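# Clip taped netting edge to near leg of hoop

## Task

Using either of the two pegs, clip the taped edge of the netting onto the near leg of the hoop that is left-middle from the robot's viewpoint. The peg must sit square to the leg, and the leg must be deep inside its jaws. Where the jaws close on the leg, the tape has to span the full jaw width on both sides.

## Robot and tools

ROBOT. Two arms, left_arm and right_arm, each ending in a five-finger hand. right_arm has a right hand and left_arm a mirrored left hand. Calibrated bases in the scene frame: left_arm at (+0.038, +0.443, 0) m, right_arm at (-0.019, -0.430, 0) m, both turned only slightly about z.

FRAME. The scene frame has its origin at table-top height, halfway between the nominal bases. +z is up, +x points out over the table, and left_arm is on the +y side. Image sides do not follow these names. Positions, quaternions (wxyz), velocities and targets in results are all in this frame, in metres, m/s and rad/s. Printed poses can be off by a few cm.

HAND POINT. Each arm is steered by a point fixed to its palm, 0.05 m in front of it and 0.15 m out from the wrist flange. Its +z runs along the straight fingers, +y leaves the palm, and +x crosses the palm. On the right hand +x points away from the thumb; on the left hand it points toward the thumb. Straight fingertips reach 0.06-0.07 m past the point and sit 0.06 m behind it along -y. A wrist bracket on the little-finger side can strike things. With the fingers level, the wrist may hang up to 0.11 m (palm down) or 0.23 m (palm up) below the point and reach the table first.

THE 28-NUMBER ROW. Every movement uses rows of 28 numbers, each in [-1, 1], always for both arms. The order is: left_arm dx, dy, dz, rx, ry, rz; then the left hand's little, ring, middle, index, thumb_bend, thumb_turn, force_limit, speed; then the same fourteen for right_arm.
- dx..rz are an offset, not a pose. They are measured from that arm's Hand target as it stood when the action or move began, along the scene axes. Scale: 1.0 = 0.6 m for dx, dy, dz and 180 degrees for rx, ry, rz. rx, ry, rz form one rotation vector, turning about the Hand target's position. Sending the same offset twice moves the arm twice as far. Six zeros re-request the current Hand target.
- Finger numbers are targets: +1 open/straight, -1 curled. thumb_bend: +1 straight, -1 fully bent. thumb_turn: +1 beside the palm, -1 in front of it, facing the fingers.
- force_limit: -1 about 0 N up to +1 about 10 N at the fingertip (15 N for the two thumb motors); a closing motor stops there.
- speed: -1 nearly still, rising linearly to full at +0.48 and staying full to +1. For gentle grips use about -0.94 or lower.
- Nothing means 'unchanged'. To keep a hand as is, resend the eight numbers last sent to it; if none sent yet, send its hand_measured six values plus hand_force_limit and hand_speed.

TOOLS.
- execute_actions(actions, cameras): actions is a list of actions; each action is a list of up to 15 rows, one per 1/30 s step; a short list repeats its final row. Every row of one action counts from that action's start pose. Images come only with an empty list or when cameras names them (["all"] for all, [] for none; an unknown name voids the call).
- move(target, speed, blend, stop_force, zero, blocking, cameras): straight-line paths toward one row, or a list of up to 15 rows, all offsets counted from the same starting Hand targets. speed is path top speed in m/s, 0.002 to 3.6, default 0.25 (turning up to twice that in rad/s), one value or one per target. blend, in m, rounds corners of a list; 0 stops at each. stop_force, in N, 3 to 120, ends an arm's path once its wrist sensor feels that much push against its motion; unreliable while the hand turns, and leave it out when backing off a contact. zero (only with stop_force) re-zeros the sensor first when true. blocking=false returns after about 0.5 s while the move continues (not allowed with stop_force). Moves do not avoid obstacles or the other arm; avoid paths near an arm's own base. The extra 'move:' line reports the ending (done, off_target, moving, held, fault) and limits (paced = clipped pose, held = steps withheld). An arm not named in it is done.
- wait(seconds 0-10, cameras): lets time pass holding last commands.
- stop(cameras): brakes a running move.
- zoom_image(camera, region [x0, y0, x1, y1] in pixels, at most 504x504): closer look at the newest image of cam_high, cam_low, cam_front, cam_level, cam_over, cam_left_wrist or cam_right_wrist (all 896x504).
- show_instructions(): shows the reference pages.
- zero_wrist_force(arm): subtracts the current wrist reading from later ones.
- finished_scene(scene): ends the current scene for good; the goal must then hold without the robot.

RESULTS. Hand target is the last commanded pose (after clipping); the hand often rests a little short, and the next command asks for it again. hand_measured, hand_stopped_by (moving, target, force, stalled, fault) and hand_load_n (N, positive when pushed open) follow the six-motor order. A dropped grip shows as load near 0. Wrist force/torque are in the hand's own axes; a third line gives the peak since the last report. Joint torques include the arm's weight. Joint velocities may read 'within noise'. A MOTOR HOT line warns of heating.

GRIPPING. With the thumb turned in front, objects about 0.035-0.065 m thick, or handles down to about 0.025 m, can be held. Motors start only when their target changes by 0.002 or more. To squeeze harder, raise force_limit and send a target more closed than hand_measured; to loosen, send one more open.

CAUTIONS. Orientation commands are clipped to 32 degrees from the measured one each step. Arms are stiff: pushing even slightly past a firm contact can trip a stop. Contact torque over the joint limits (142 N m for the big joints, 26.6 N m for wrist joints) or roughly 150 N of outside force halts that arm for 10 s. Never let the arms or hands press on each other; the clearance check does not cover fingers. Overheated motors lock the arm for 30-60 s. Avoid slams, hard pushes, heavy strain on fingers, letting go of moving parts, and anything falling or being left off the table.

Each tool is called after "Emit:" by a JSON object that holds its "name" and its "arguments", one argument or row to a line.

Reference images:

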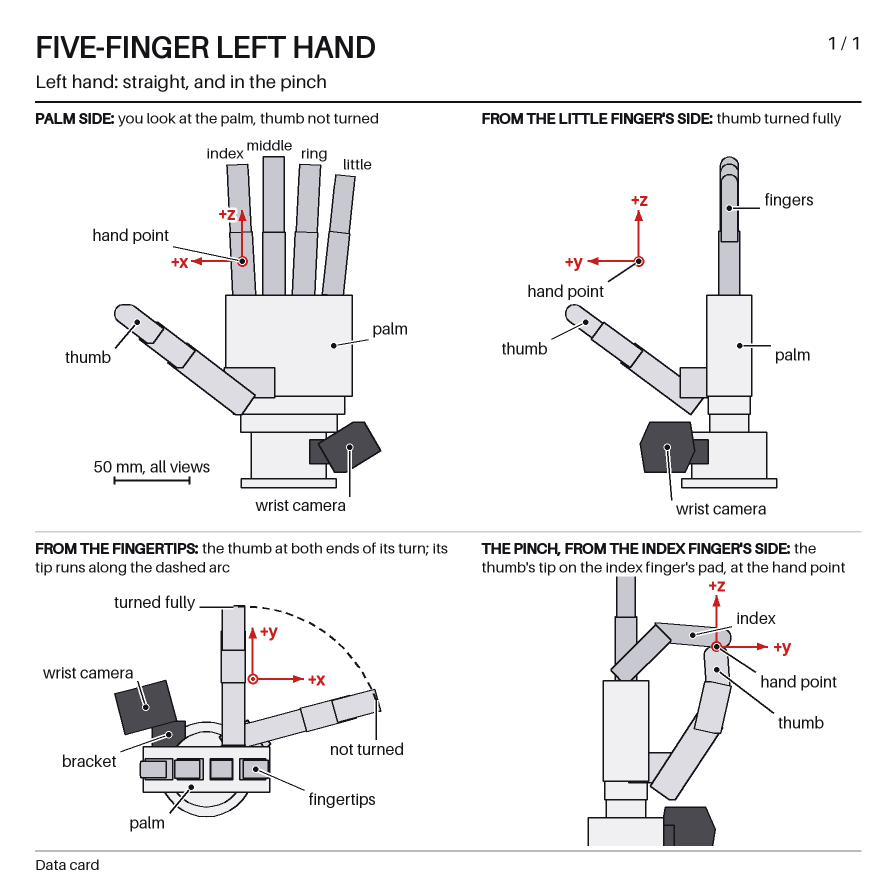

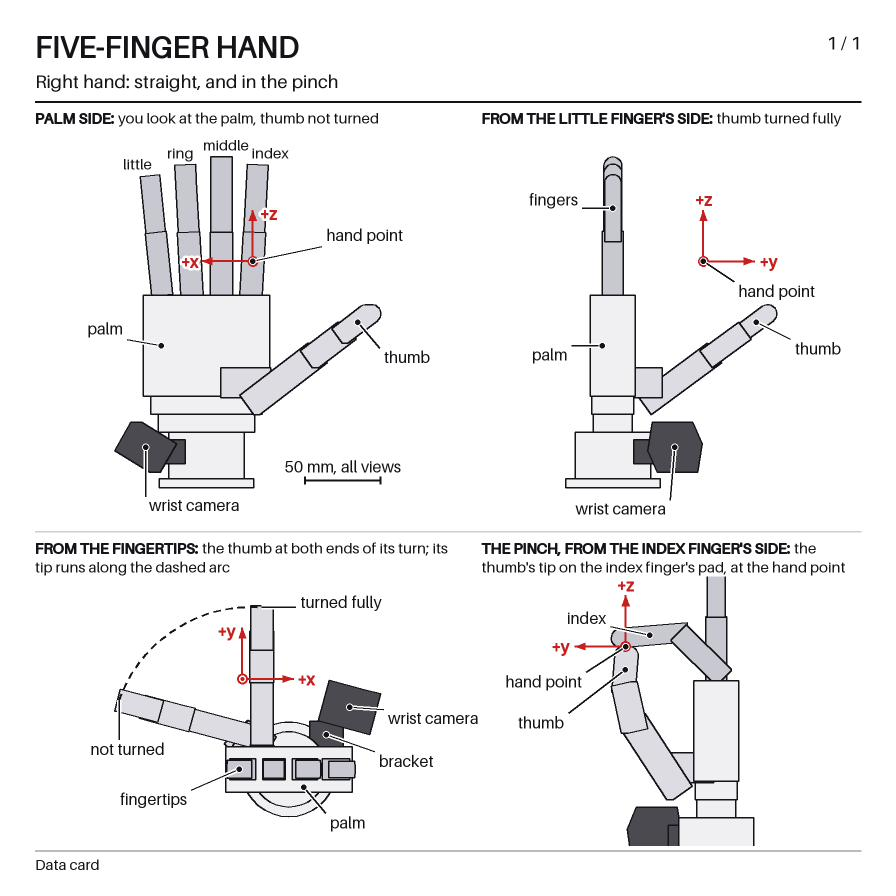

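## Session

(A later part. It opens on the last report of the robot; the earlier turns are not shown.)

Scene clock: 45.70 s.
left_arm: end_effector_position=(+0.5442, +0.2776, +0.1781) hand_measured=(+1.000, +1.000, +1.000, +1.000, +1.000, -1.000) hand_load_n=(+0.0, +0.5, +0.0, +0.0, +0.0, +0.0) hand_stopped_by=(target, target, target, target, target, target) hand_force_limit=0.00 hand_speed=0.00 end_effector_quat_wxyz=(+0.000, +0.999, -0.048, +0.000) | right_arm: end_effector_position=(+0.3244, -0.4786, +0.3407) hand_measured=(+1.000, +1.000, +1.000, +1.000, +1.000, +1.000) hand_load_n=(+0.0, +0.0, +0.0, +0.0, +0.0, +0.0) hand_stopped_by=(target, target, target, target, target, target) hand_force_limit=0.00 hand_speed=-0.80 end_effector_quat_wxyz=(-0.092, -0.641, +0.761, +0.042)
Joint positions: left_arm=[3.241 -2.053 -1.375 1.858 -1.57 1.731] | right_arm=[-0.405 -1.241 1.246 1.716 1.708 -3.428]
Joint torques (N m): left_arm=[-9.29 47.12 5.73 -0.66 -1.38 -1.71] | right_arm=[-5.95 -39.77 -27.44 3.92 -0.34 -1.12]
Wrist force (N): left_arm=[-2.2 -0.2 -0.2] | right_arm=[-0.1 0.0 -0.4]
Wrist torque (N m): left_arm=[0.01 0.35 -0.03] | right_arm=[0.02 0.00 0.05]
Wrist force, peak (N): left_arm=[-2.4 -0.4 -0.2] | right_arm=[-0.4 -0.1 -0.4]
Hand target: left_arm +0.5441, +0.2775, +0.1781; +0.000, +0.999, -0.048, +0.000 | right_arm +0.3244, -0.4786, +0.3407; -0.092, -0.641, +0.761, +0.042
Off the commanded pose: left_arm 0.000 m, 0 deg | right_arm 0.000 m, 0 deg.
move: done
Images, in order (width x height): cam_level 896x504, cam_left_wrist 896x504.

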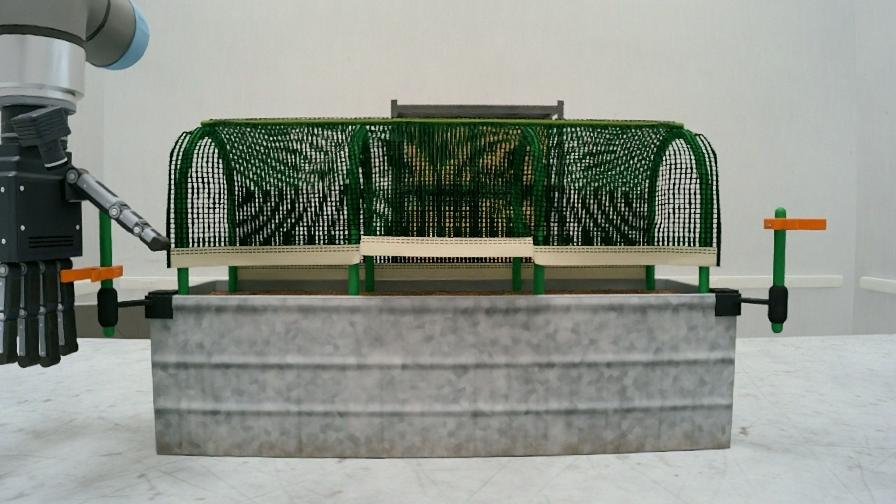

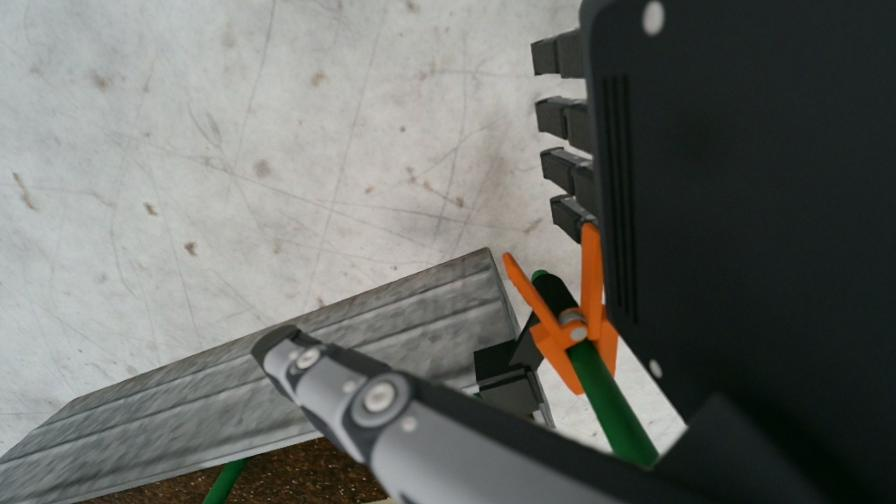

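Emit:
{"name": "move", "arguments": {
  "target": [0,0,0.00,0,0,0,1,1,1,1,-0.1,-1,0,-0.6,0,0,0,0,0,0,1,1,1,1,1,1,0,-0.8],
  "cameras": ["cam_level","cam_left_wrist"],
  "speed": 0.05
}}

Emit:
{"name": "zoom_image", "arguments": {
  "camera": "cam_left_wrist",
  "region": [470, 180, 670, 400]
}}

Emit:
{"name": "zoom_image", "arguments": {
  "camera": "cam_level",
  "region": [0, 200, 180, 390]
}}

Scene clock: 48.20 s.
left_arm: end_effector_position=(+0.5441, +0.2775, +0.1781) hand_measured=(+1.000, +1.000, +1.000, +1.000, -0.100, -1.000) hand_load_n=(+0.0, +0.0, -0.5, +0.0, +0.0, +0.0) hand_stopped_by=(target, target, target, target, target, target) hand_force_limit=0.00 hand_speed=-0.60 end_effector_quat_wxyz=(+0.000, +0.999, -0.048, +0.000) | right_arm: end_effector_position=(+0.3244, -0.4786, +0.3407) hand_measured=(+1.000, +1.000, +1.000, +1.000, +1.000, +1.000) hand_load_n=(+0.0, +0.0, +0.0, +0.0, -0.5, +0.0) hand_stopped_by=(target, target, target, target, target, target) hand_force_limit=0.00 hand_speed=-0.80 end_effector_quat_wxyz=(-0.092, -0.641, +0.761, +0.042)
Joint positions: left_arm=[3.241 -2.053 -1.375 1.858 -1.57 1.73] | right_arm=[-0.405 -1.241 1.246 1.716 1.708 -3.428]
Joint torques (N m): left_arm=[-10.56 47.71 5.4 -1 -0.63 -1.66] | right_arm=[-5.61 -38.65 -27.46 3.92 -0.14 -1]
Wrist force (N): left_arm=[-2.2 -0.5 -0.2] | right_arm=[0.1 0.4 -0.2]
Wrist torque (N m): left_arm=[-0.03 0.34 -0.03] | right_arm=[0.08 -0.02 0.08]
Wrist force, peak (N): left_arm=[-2.4 -0.6 0.1] | right_arm=[-0.3 0.4 -0.2]
Hand target: left_arm +0.5441, +0.2775, +0.1781; +0.000, +0.999, -0.048, +0.000 | right_arm +0.3244, -0.4786, +0.3407; -0.092, -0.641, +0.761, +0.042
Off the commanded pose: left_arm 0.000 m, 0 deg | right_arm 0.000 m, 0 deg.
move: done
Images, in order (width x height): cam_level 896x504, cam_left_wrist 896x504.

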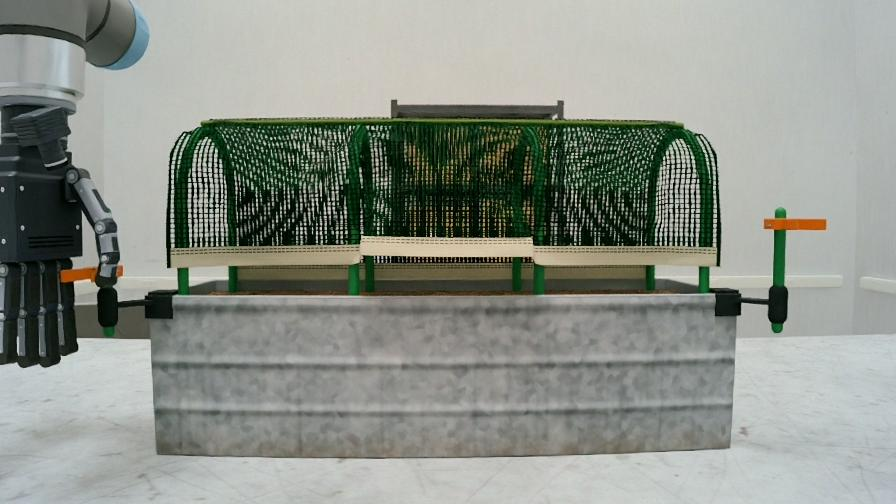

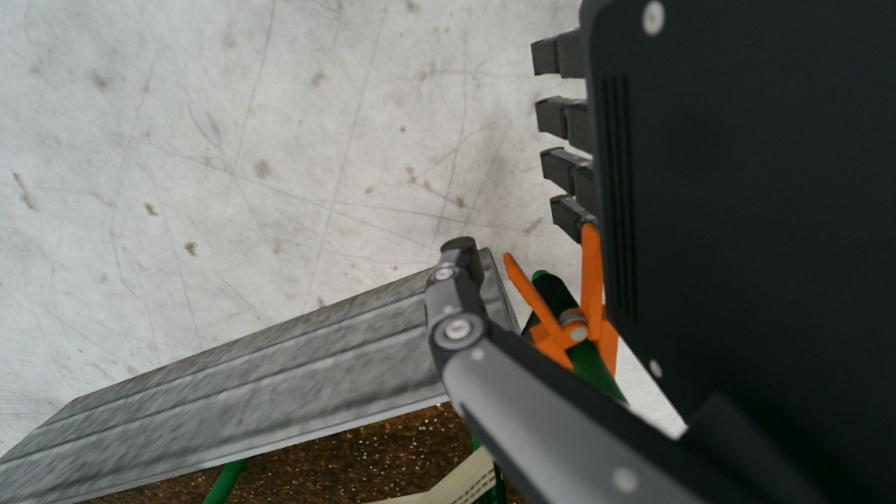

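Scaled by 2.291 from the camera's 896x504 image, which has a finer 1280x720 frame.

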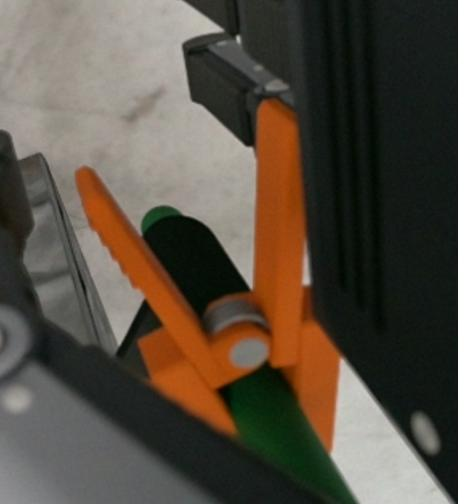

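Scaled by 2.653 from the camera's 896x504 image, which has a finer 1280x720 frame.

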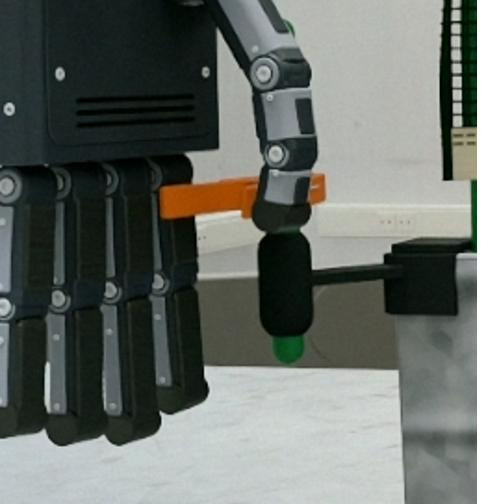

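Emit:
{"name": "move", "arguments": {
  "target": [0,0,0.00,0,0,0,1,1,1,1,-0.28,-1,0.5,-0.9,0,0,0,0,0,0,1,1,1,1,1,1,0,-0.8],
  "cameras": ["cam_left_wrist"],
  "speed": 0.05
}}

Emit:
{"name": "zoom_image", "arguments": {
  "camera": "cam_left_wrist",
  "region": [440, 180, 640, 400]
}}

Scene clock: 50.03 s.
left_arm: end_effector_position=(+0.5441, +0.2775, +0.1781) hand_measured=(+1.000, +1.000, +1.000, +1.000, -0.280, -1.000) hand_load_n=(+0.0, +0.0, +0.0, +0.0, +0.5, +0.0) hand_stopped_by=(target, target, target, target, target, target) hand_force_limit=0.50 hand_speed=-0.90 end_effector_quat_wxyz=(+0.000, +0.999, -0.048, +0.000) | right_arm: end_effector_position=(+0.3244, -0.4786, +0.3407) hand_measured=(+1.000, +1.000, +1.000, +1.000, +1.000, +1.000) hand_load_n=(+0.0, +0.0, -0.5, +0.0, +0.0, +0.0) hand_stopped_by=(target, target, target, target, target, target) hand_force_limit=0.00 hand_speed=-0.80 end_effector_quat_wxyz=(-0.092, -0.641, +0.761, +0.042)
Joint positions: left_arm=[3.241 -2.053 -1.375 1.858 -1.57 1.73] | right_arm=[-0.405 -1.241 1.246 1.716 1.708 -3.428]
Joint torques (N m): left_arm=[-9.7 47.56 7.45 -1.03 -0.18 -1.7] | right_arm=[-5.62 -39.53 -27.11 3.88 -0.31 -1.11]
Wrist force (N): left_arm=[-2.7 0.4 0.0] | right_arm=[0.0 0.3 -0.4]
Wrist torque (N m): left_arm=[-0.02 0.36 -0.05] | right_arm=[0.07 0.00 0.07]
Wrist force, peak (N): left_arm=[-2.8 0.5 0.0] | right_arm=[0.5 0.3 -0.2]
Hand target: left_arm +0.5441, +0.2775, +0.1781; +0.000, +0.999, -0.048, +0.000 | right_arm +0.3244, -0.4786, +0.3407; -0.092, -0.641, +0.761, +0.042
Off the commanded pose: left_arm 0.000 m, 0 deg | right_arm 0.000 m, 0 deg.
move: done
Images, in order (width x height): cam_left_wrist 896x504.

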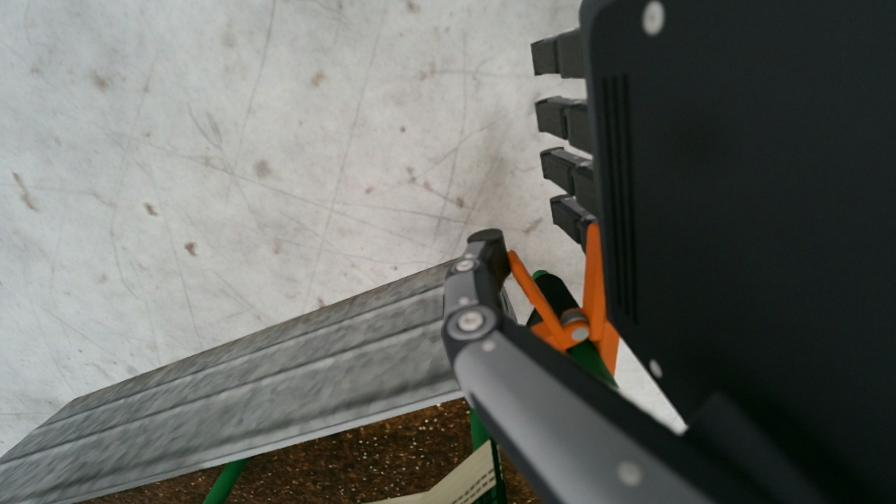

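Scaled by 2.291 from the camera's 896x504 image, which has a finer 1280x720 frame.

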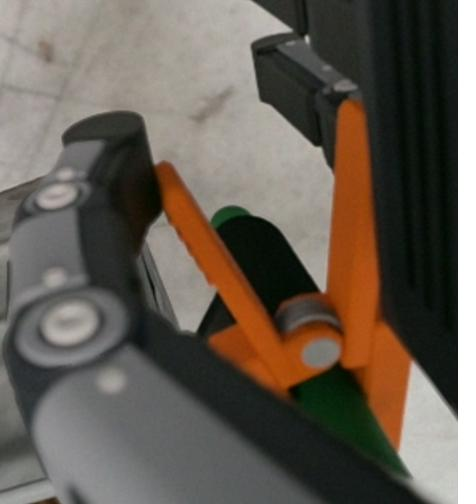

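Emit:
{"name": "move", "arguments": {
  "target": [0,0,0.00,0,0,0,1,1,1,1,-0.4,-1,0.5,-0.9,0,0,0,0,0,0,1,1,1,1,1,1,0,-0.8],
  "cameras": ["cam_left_wrist","cam_level"],
  "speed": 0.05
}}

Emit:
{"name": "zoom_image", "arguments": {
  "camera": "cam_left_wrist",
  "region": [440, 180, 640, 400]
}}

Emit:
{"name": "zoom_image", "arguments": {
  "camera": "cam_level",
  "region": [0, 200, 180, 390]
}}

Scene clock: 51.27 s.
left_arm: end_effector_position=(+0.5441, +0.2775, +0.1781) hand_measured=(+1.000, +1.000, +1.000, +1.000, -0.380, -1.000) hand_load_n=(+0.0, +0.0, +0.0, +0.0, +11.0, -0.5) hand_stopped_by=(target, target, target, target, force, target) hand_force_limit=0.50 hand_speed=-0.90 end_effector_quat_wxyz=(+0.000, +0.999, -0.048, +0.000) | right_arm: end_effector_position=(+0.3244, -0.4786, +0.3407) hand_measured=(+1.000, +1.000, +1.000, +1.000, +1.000, +1.000) hand_load_n=(+0.0, +0.0, +0.0, +0.0, +0.0, +0.0) hand_stopped_by=(target, target, target, target, target, target) hand_force_limit=0.00 hand_speed=-0.80 end_effector_quat_wxyz=(-0.092, -0.641, +0.761, +0.042)
Joint positions: left_arm=[3.241 -2.053 -1.375 1.858 -1.57 1.73] | right_arm=[-0.405 -1.241 1.246 1.716 1.708 -3.428]
Joint torques (N m): left_arm=[-8.55 47.33 6.63 -1.27 0.28 -1.81] | right_arm=[-5.5 -39.55 -26.8 3.85 -0.23 -1.06]
Wrist force (N): left_arm=[-1.5 1.8 0.3] | right_arm=[-0.1 0.1 -0.2]
Wrist torque (N m): left_arm=[0.02 0.36 0.05] | right_arm=[0.03 0.00 0.05]
Wrist force, peak (N): left_arm=[-3.1 0.6 0.0] | right_arm=[0.2 0.2 -0.4]
Hand target: left_arm +0.5441, +0.2775, +0.1781; +0.000, +0.999, -0.048, +0.000 | right_arm +0.3244, -0.4786, +0.3407; -0.092, -0.641, +0.761, +0.042
Off the commanded pose: left_arm 0.000 m, 0 deg | right_arm 0.000 m, 0 deg.
move: done
Images, in order (width x height): cam_level 896x504, cam_left_wrist 896x504.

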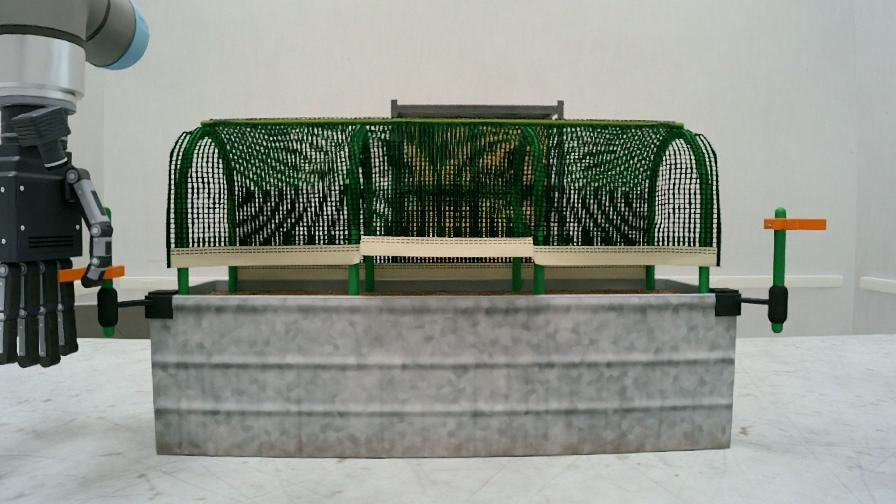

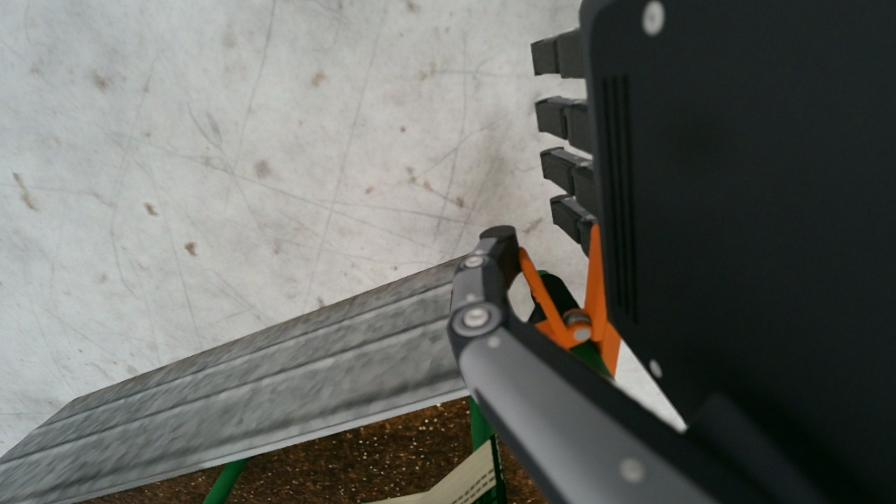

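Scaled by 2.291 from the camera's 896x504 image, which has a finer 1280x720 frame.

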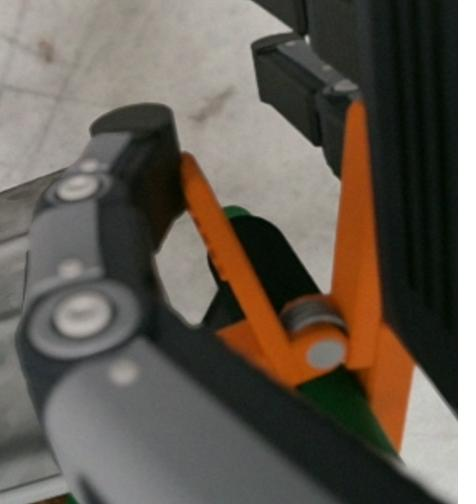

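Scaled by 2.653 from the camera's 896x504 image, which has a finer 1280x720 frame.

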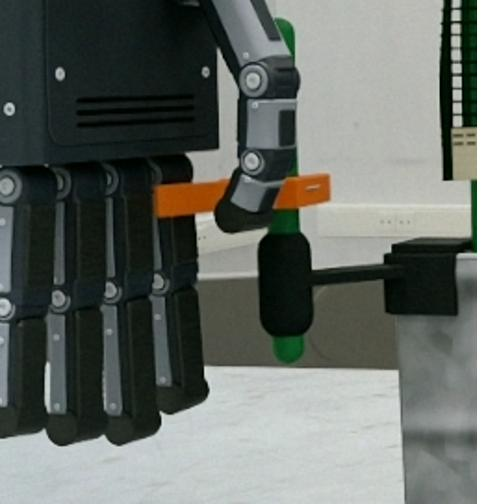

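Emit:
{"name": "move", "arguments": {
  "target": [0,0,0.00,0,0,0,1,1,1,1,-0.55,-1,1,-0.9,0,0,0,0,0,0,1,1,1,1,1,1,0,-0.8],
  "cameras": ["cam_left_wrist","cam_level","cam_over"],
  "speed": 0.05
}}

Emit:
{"name": "zoom_image", "arguments": {
  "camera": "cam_left_wrist",
  "region": [440, 180, 640, 400]
}}

Emit:
{"name": "zoom_image", "arguments": {
  "camera": "cam_over",
  "region": [100, 140, 260, 280]
}}

Scene clock: 52.13 s.
left_arm: end_effector_position=(+0.5441, +0.2775, +0.1781) hand_measured=(+1.000, +1.000, +1.000, +1.000, -0.414, -1.000) hand_load_n=(+0.0, +0.0, +0.0, +0.0, +15.0, -1.0) hand_stopped_by=(target, target, target, target, force, target) hand_force_limit=1.00 hand_speed=-0.90 end_effector_quat_wxyz=(+0.000, +0.999, -0.048, +0.000) | right_arm: end_effector_position=(+0.3244, -0.4786, +0.3407) hand_measured=(+1.000, +1.000, +1.000, +1.000, +1.000, +1.000) hand_load_n=(-0.5, +0.0, +0.0, +0.0, +0.0, +0.0) hand_stopped_by=(target, target, target, target, target, target) hand_force_limit=0.00 hand_speed=-0.80 end_effector_quat_wxyz=(-0.092, -0.641, +0.761, +0.042)
Joint positions: left_arm=[3.241 -2.053 -1.375 1.858 -1.57 1.73] | right_arm=[-0.405 -1.241 1.246 1.716 1.708 -3.428]
Joint torques (N m): left_arm=[-6.9 47.37 7.78 -1.24 0.29 -1.81] | right_arm=[-5.79 -39.36 -26.83 3.85 -0.31 -0.99]
Wrist force (N): left_arm=[-1.0 2.9 0.0] | right_arm=[0.2 0.2 -0.2]
Wrist torque (N m): left_arm=[0.08 0.34 0.10] | right_arm=[0.04 -0.03 0.07]
Wrist force, peak (N): left_arm=[-1.0 3.0 0.1] | right_arm=[0.0 0.5 0.1]
Hand target: left_arm +0.5441, +0.2775, +0.1781; +0.000, +0.999, -0.048, +0.000 | right_arm +0.3244, -0.4786, +0.3407; -0.092, -0.641, +0.761, +0.042
Off the commanded pose: left_arm 0.000 m, 0 deg | right_arm 0.000 m, 0 deg.
move: done
Images, in order (width x height): cam_level 896x504, cam_over 896x504, cam_left_wrist 896x504.

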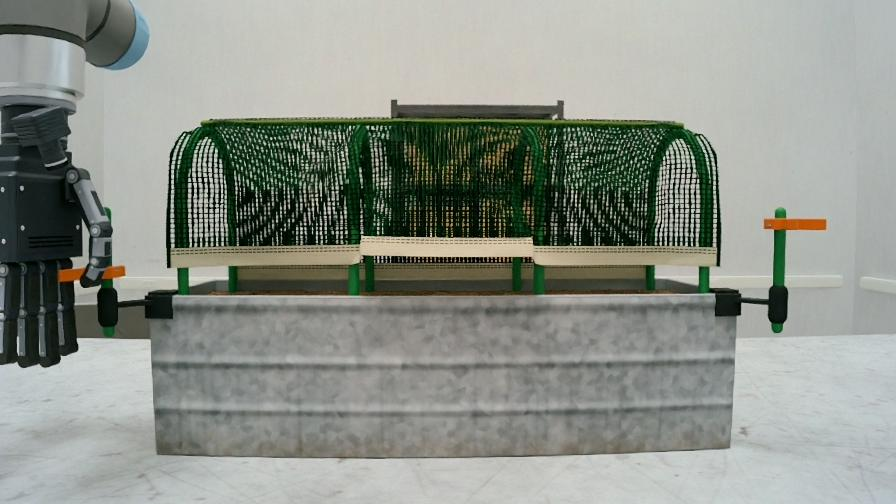

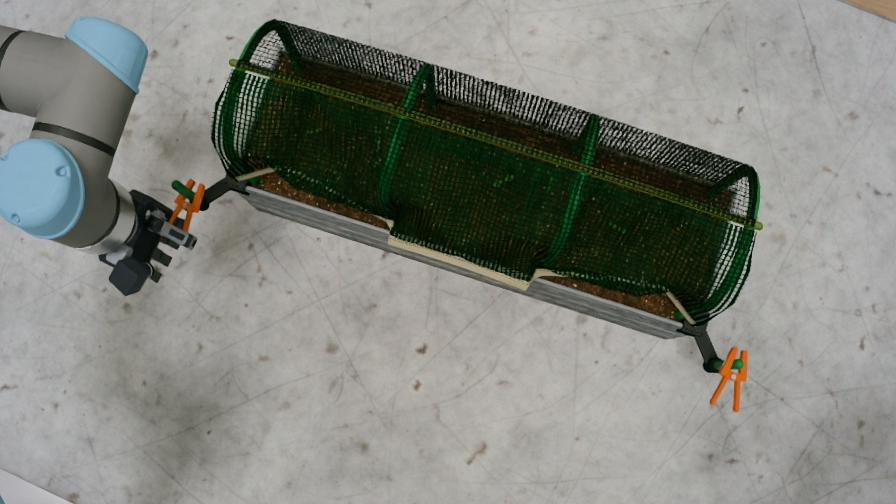

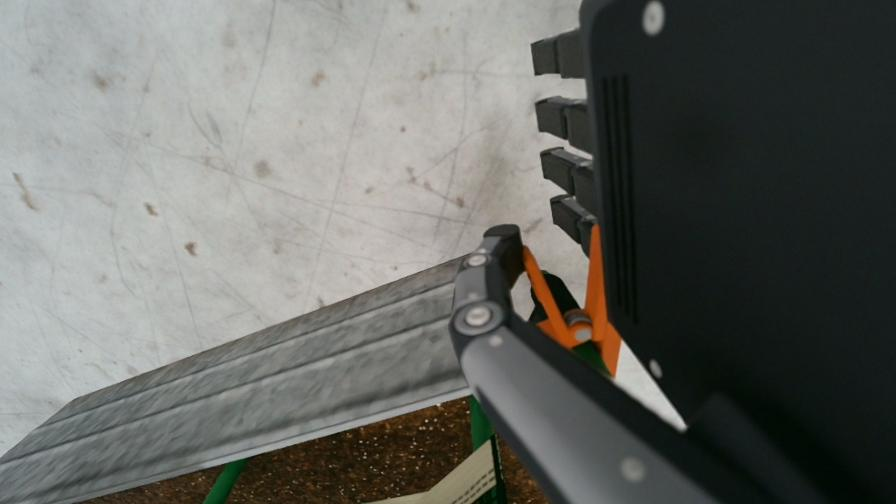

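Scaled by 2.291 from the camera's 896x504 image, which has a finer 1280x720 frame.

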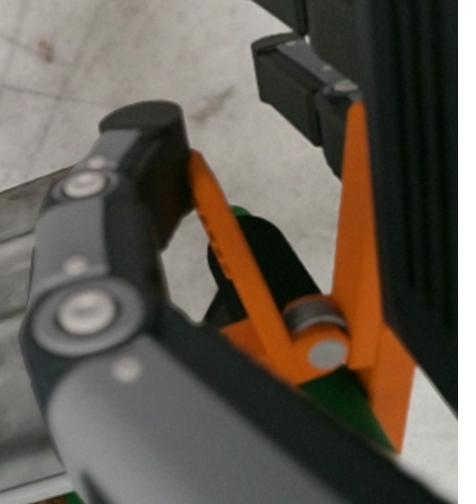

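Scaled by 3.150 from the camera's 896x504 image, which has a finer 1280x720 frame.

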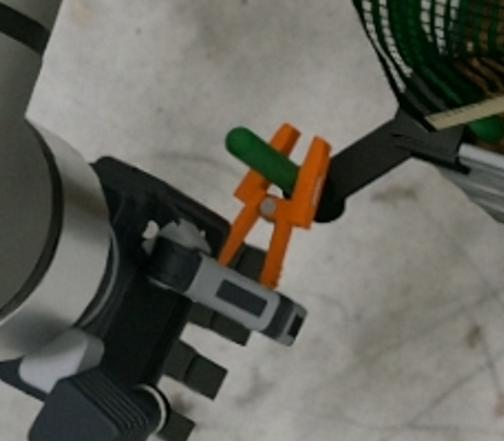

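Emit:
{"name": "zoom_image", "arguments": {
  "camera": "cam_over",
  "region": [700, 335, 760, 420]
}}

Emit:
{"name": "zoom_image", "arguments": {
  "camera": "cam_over",
  "region": [150, 160, 230, 260]
}}

Scaled by 5.929 from the camera's 896x504 image, which has a finer 1280x720 frame.

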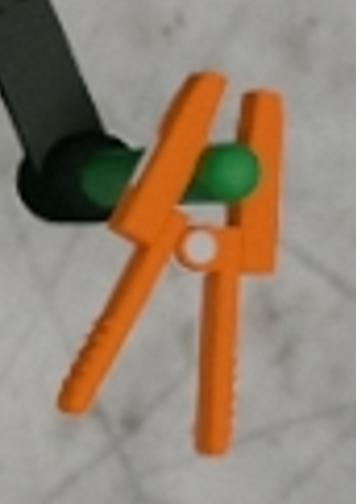

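Scaled by 5.040 from the camera's 896x504 image, which has a finer 1280x720 frame.

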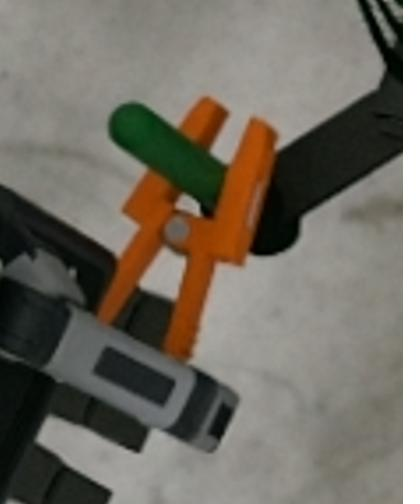

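Emit:
{"name": "move", "arguments": {
  "target": [
    [0,0,0,0,0,0,1,1,1,1,0.9,-1,0,-0.6,0,0,0,0,0,0,1,1,1,1,1,1,0,-0.8]
  ],
  "cameras": ["cam_left_wrist","cam_over"],
  "speed": 0.05
}}

Emit:
{"name": "zoom_image", "arguments": {
  "camera": "cam_over",
  "region": [100, 140, 260, 280]
}}

Scene clock: 61.23 s.
left_arm: end_effector_position=(+0.5441, +0.2775, +0.1781) hand_measured=(+1.000, +1.000, +1.000, +1.000, +0.900, -1.000) hand_load_n=(+0.0, +0.0, +0.0, +0.0, +0.0, +0.0) hand_stopped_by=(target, target, target, target, target, target) hand_force_limit=0.00 hand_speed=-0.60 end_effector_quat_wxyz=(+0.000, +0.999, -0.048, +0.000) | right_arm: end_effector_position=(+0.3244, -0.4786, +0.3407) hand_measured=(+1.000, +1.000, +1.000, +1.000, +1.000, +1.000) hand_load_n=(+0.0, +0.0, +0.0, +0.0, +0.0, +0.0) hand_stopped_by=(target, target, target, target, target, target) hand_force_limit=0.00 hand_speed=-0.80 end_effector_quat_wxyz=(-0.092, -0.641, +0.761, +0.042)
Joint positions: left_arm=[3.241 -2.053 -1.375 1.858 -1.57 1.73] | right_arm=[-0.405 -1.241 1.246 1.716 1.708 -3.428]
Joint torques (N m): left_arm=[3.66 47.69 9.04 -1.73 0.96 -0.8] | right_arm=[-5.46 -39.09 -27.24 3.8 -0.34 -0.95]
Wrist force (N): left_arm=[-1.7 -1.2 -0.3] | right_arm=[0.2 0.1 0.0]
Wrist torque (N m): left_arm=[-0.05 0.34 0.01] | right_arm=[0.01 -0.04 0.07]
Wrist force, peak (N): left_arm=[-1.1 3.0 -0.1] | right_arm=[-0.6 -0.1 -0.3]
Hand target: left_arm +0.5441, +0.2775, +0.1781; +0.000, +0.999, -0.048, +0.000 | right_arm +0.3244, -0.4786, +0.3407; -0.092, -0.641, +0.761, +0.042
Off the commanded pose: left_arm 0.000 m, 0 deg | right_arm 0.000 m, 0 deg.
move: done
Images, in order (width x height): cam_over 896x504, cam_left_wrist 896x504.

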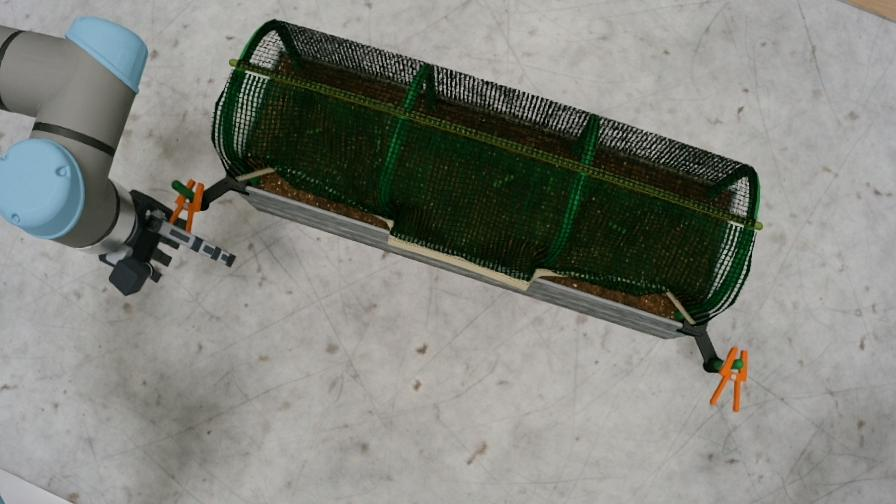

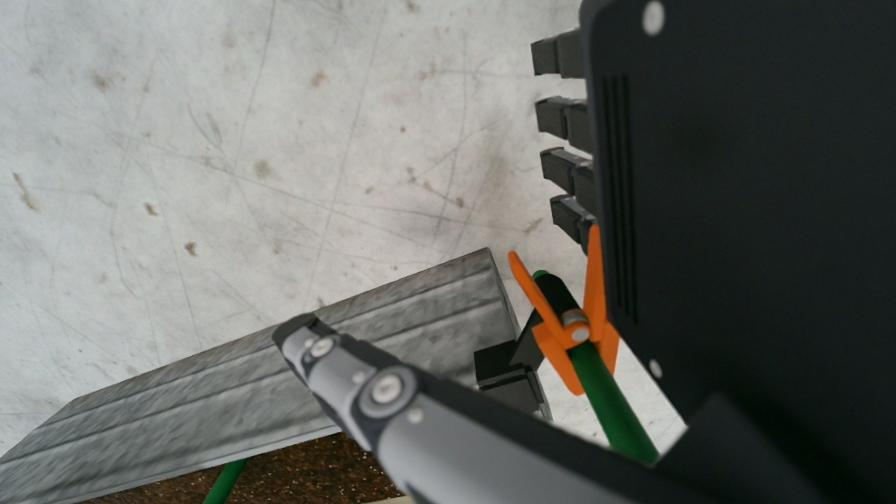

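Scaled by 3.150 from the camera's 896x504 image, which has a finer 1280x720 frame.

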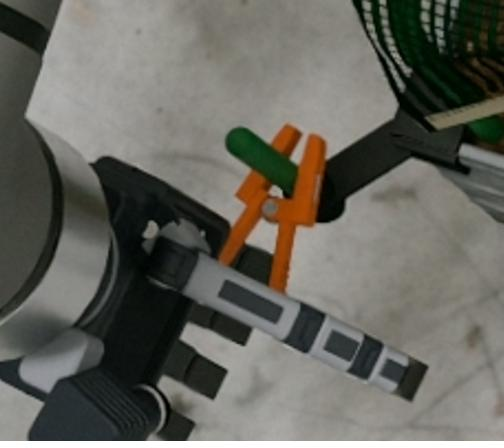

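Emit:
{"name": "move", "arguments": {
  "target": [
    [0,0.02333,0,0,0,0,1,1,1,1,1,-1,0,-0.6,0,0,0,0,0,0,1,1,1,1,1,1,0,-0.8],
    [0,0.02333,-0.0817,0,0,0,1,1,1,1,1,-1,0,-0.6,0,0,0,0,0,0,1,1,1,1,1,1,0,-0.8]
  ],
  "cameras": ["cam_left_wrist","cam_over","cam_level","cam_front"],
  "speed": 0.06
}}

Emit:
{"name": "zoom_image", "arguments": {
  "camera": "cam_level",
  "region": [0, 200, 180, 390]
}}

Emit:
{"name": "zoom_image", "arguments": {
  "camera": "cam_left_wrist",
  "region": [440, 180, 740, 480]
}}

Scene clock: 63.60 s.
left_arm: end_effector_position=(+0.5441, +0.2915, +0.1292) hand_measured=(+1.000, +1.000, +1.000, +1.000, +1.000, -1.000) hand_load_n=(+0.0, +0.0, +0.0, +0.0, +0.0, +0.0) hand_stopped_by=(target, target, target, target, target, target) hand_force_limit=0.00 hand_speed=-0.60 end_effector_quat_wxyz=(+0.000, +0.999, -0.048, +0.000) | right_arm: end_effector_position=(+0.3244, -0.4786, +0.3407) hand_measured=(+1.000, +1.000, +1.000, +1.000, +1.000, +1.000) hand_load_n=(+0.0, +0.0, +0.0, +0.0, +0.0, +0.0) hand_stopped_by=(target, target, target, target, target, target) hand_force_limit=0.00 hand_speed=-0.80 end_effector_quat_wxyz=(-0.092, -0.641, +0.761, +0.042)
Joint positions: left_arm=[3.271 -2.085 -1.457 1.972 -1.57 1.76] | right_arm=[-0.405 -1.241 1.246 1.716 1.708 -3.428]
Joint torques (N m): left_arm=[8.43 28.85 5.58 -0.8 1.23 0.88] | right_arm=[-5.61 -39.41 -26.83 3.91 -0.33 -1.12]
Wrist force (N): left_arm=[-2.2 -0.6 -0.4] | right_arm=[0.1 0.3 -0.1]
Wrist torque (N m): left_arm=[-0.03 0.38 -0.23] | right_arm=[0.04 -0.03 0.07]
Wrist force, peak (N): left_arm=[-2.6 -0.5 -0.2] | right_arm=[-0.3 0.2 -0.4]
Hand target: left_arm +0.5441, +0.2915, +0.1291; +0.000, +0.999, -0.048, +0.000 | right_arm +0.3244, -0.4786, +0.3407; -0.092, -0.641, +0.761, +0.042
Off the commanded pose: left_arm 0.000 m, 0 deg | right_arm 0.000 m, 0 deg.
move: done
Images, in order (width x height): cam_front 896x504, cam_level 896x504, cam_over 896x504, cam_left_wrist 896x504.

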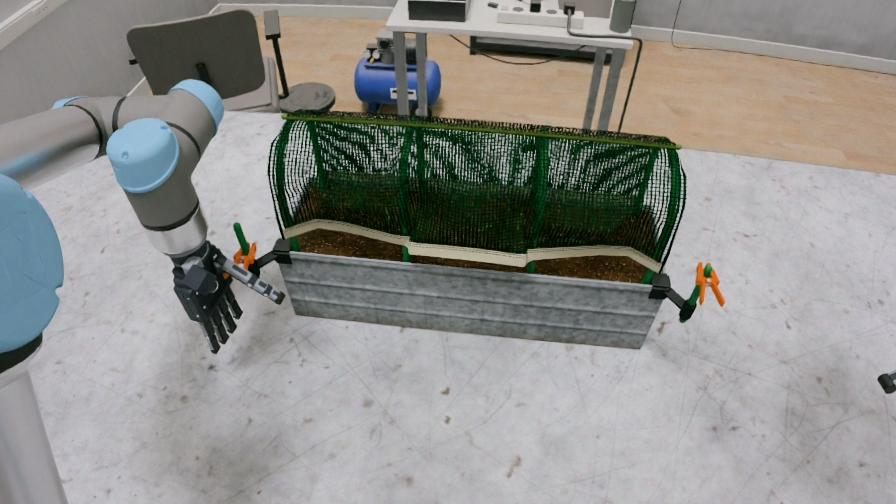

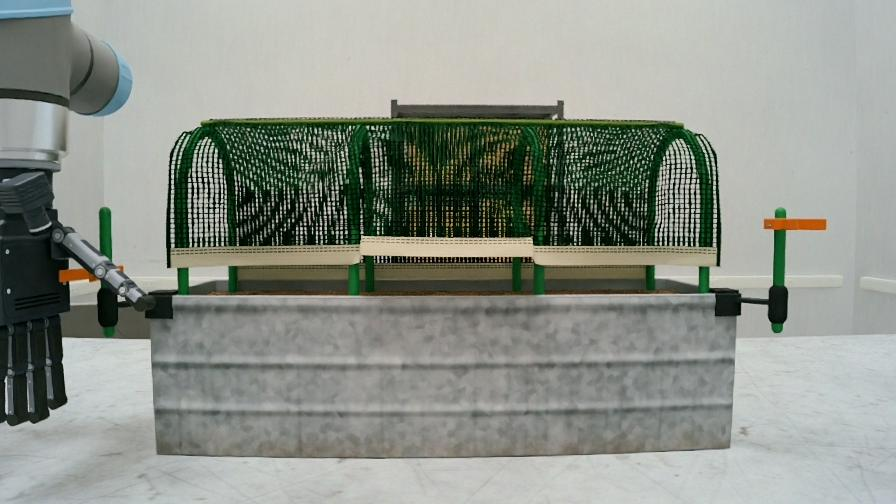

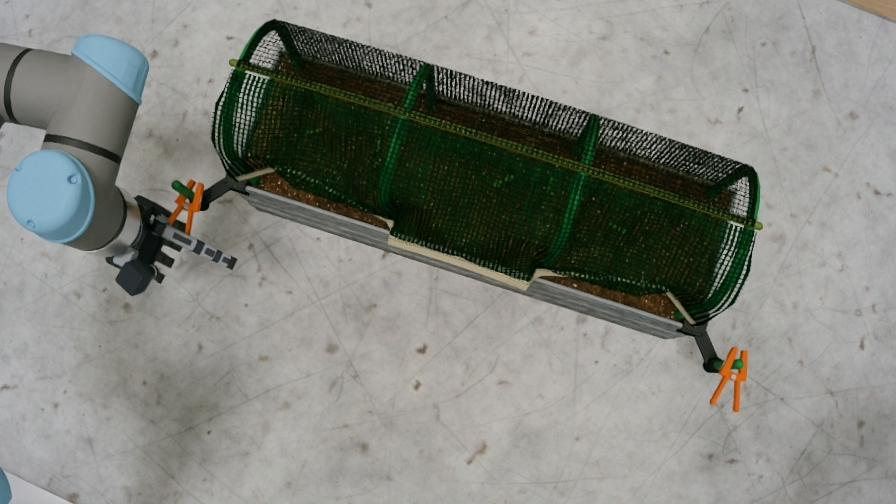

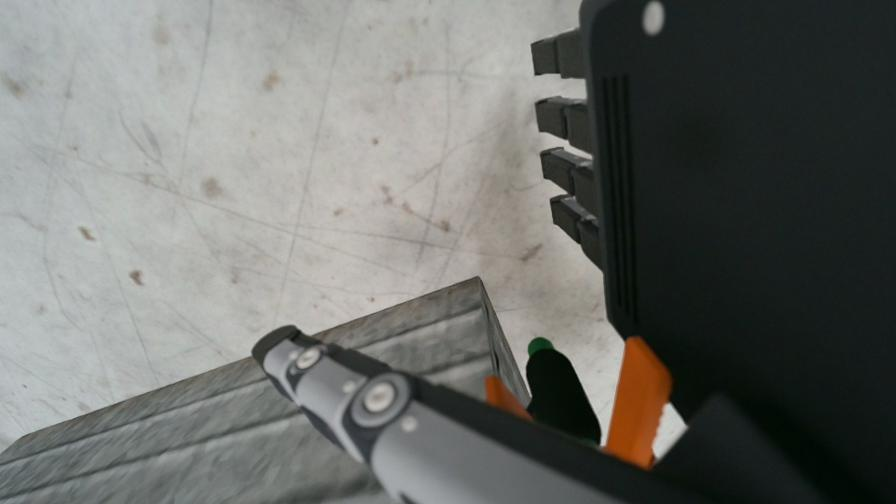

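Scaled by 2.653 from the camera's 896x504 image, which has a finer 1280x720 frame.

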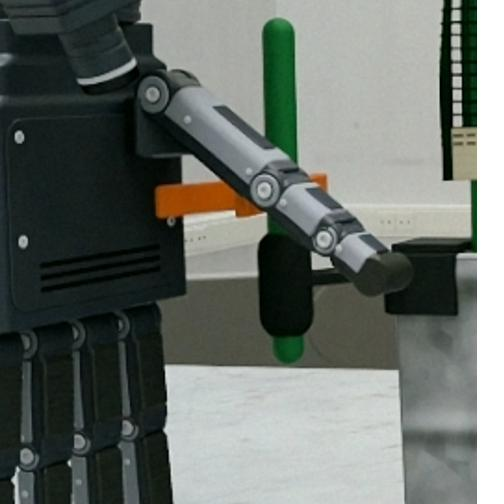

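Scaled by 1.680 from the camera's 896x504 image, which has a finer 1280x720 frame.

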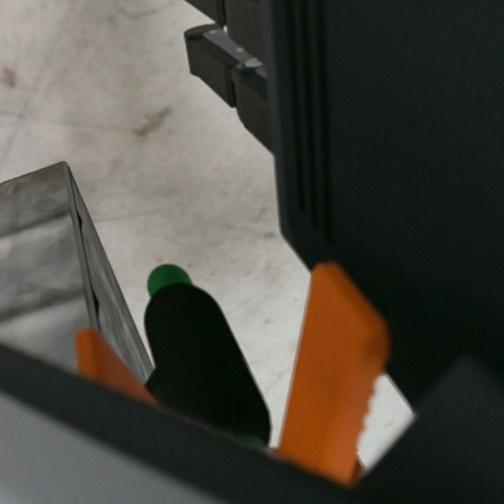

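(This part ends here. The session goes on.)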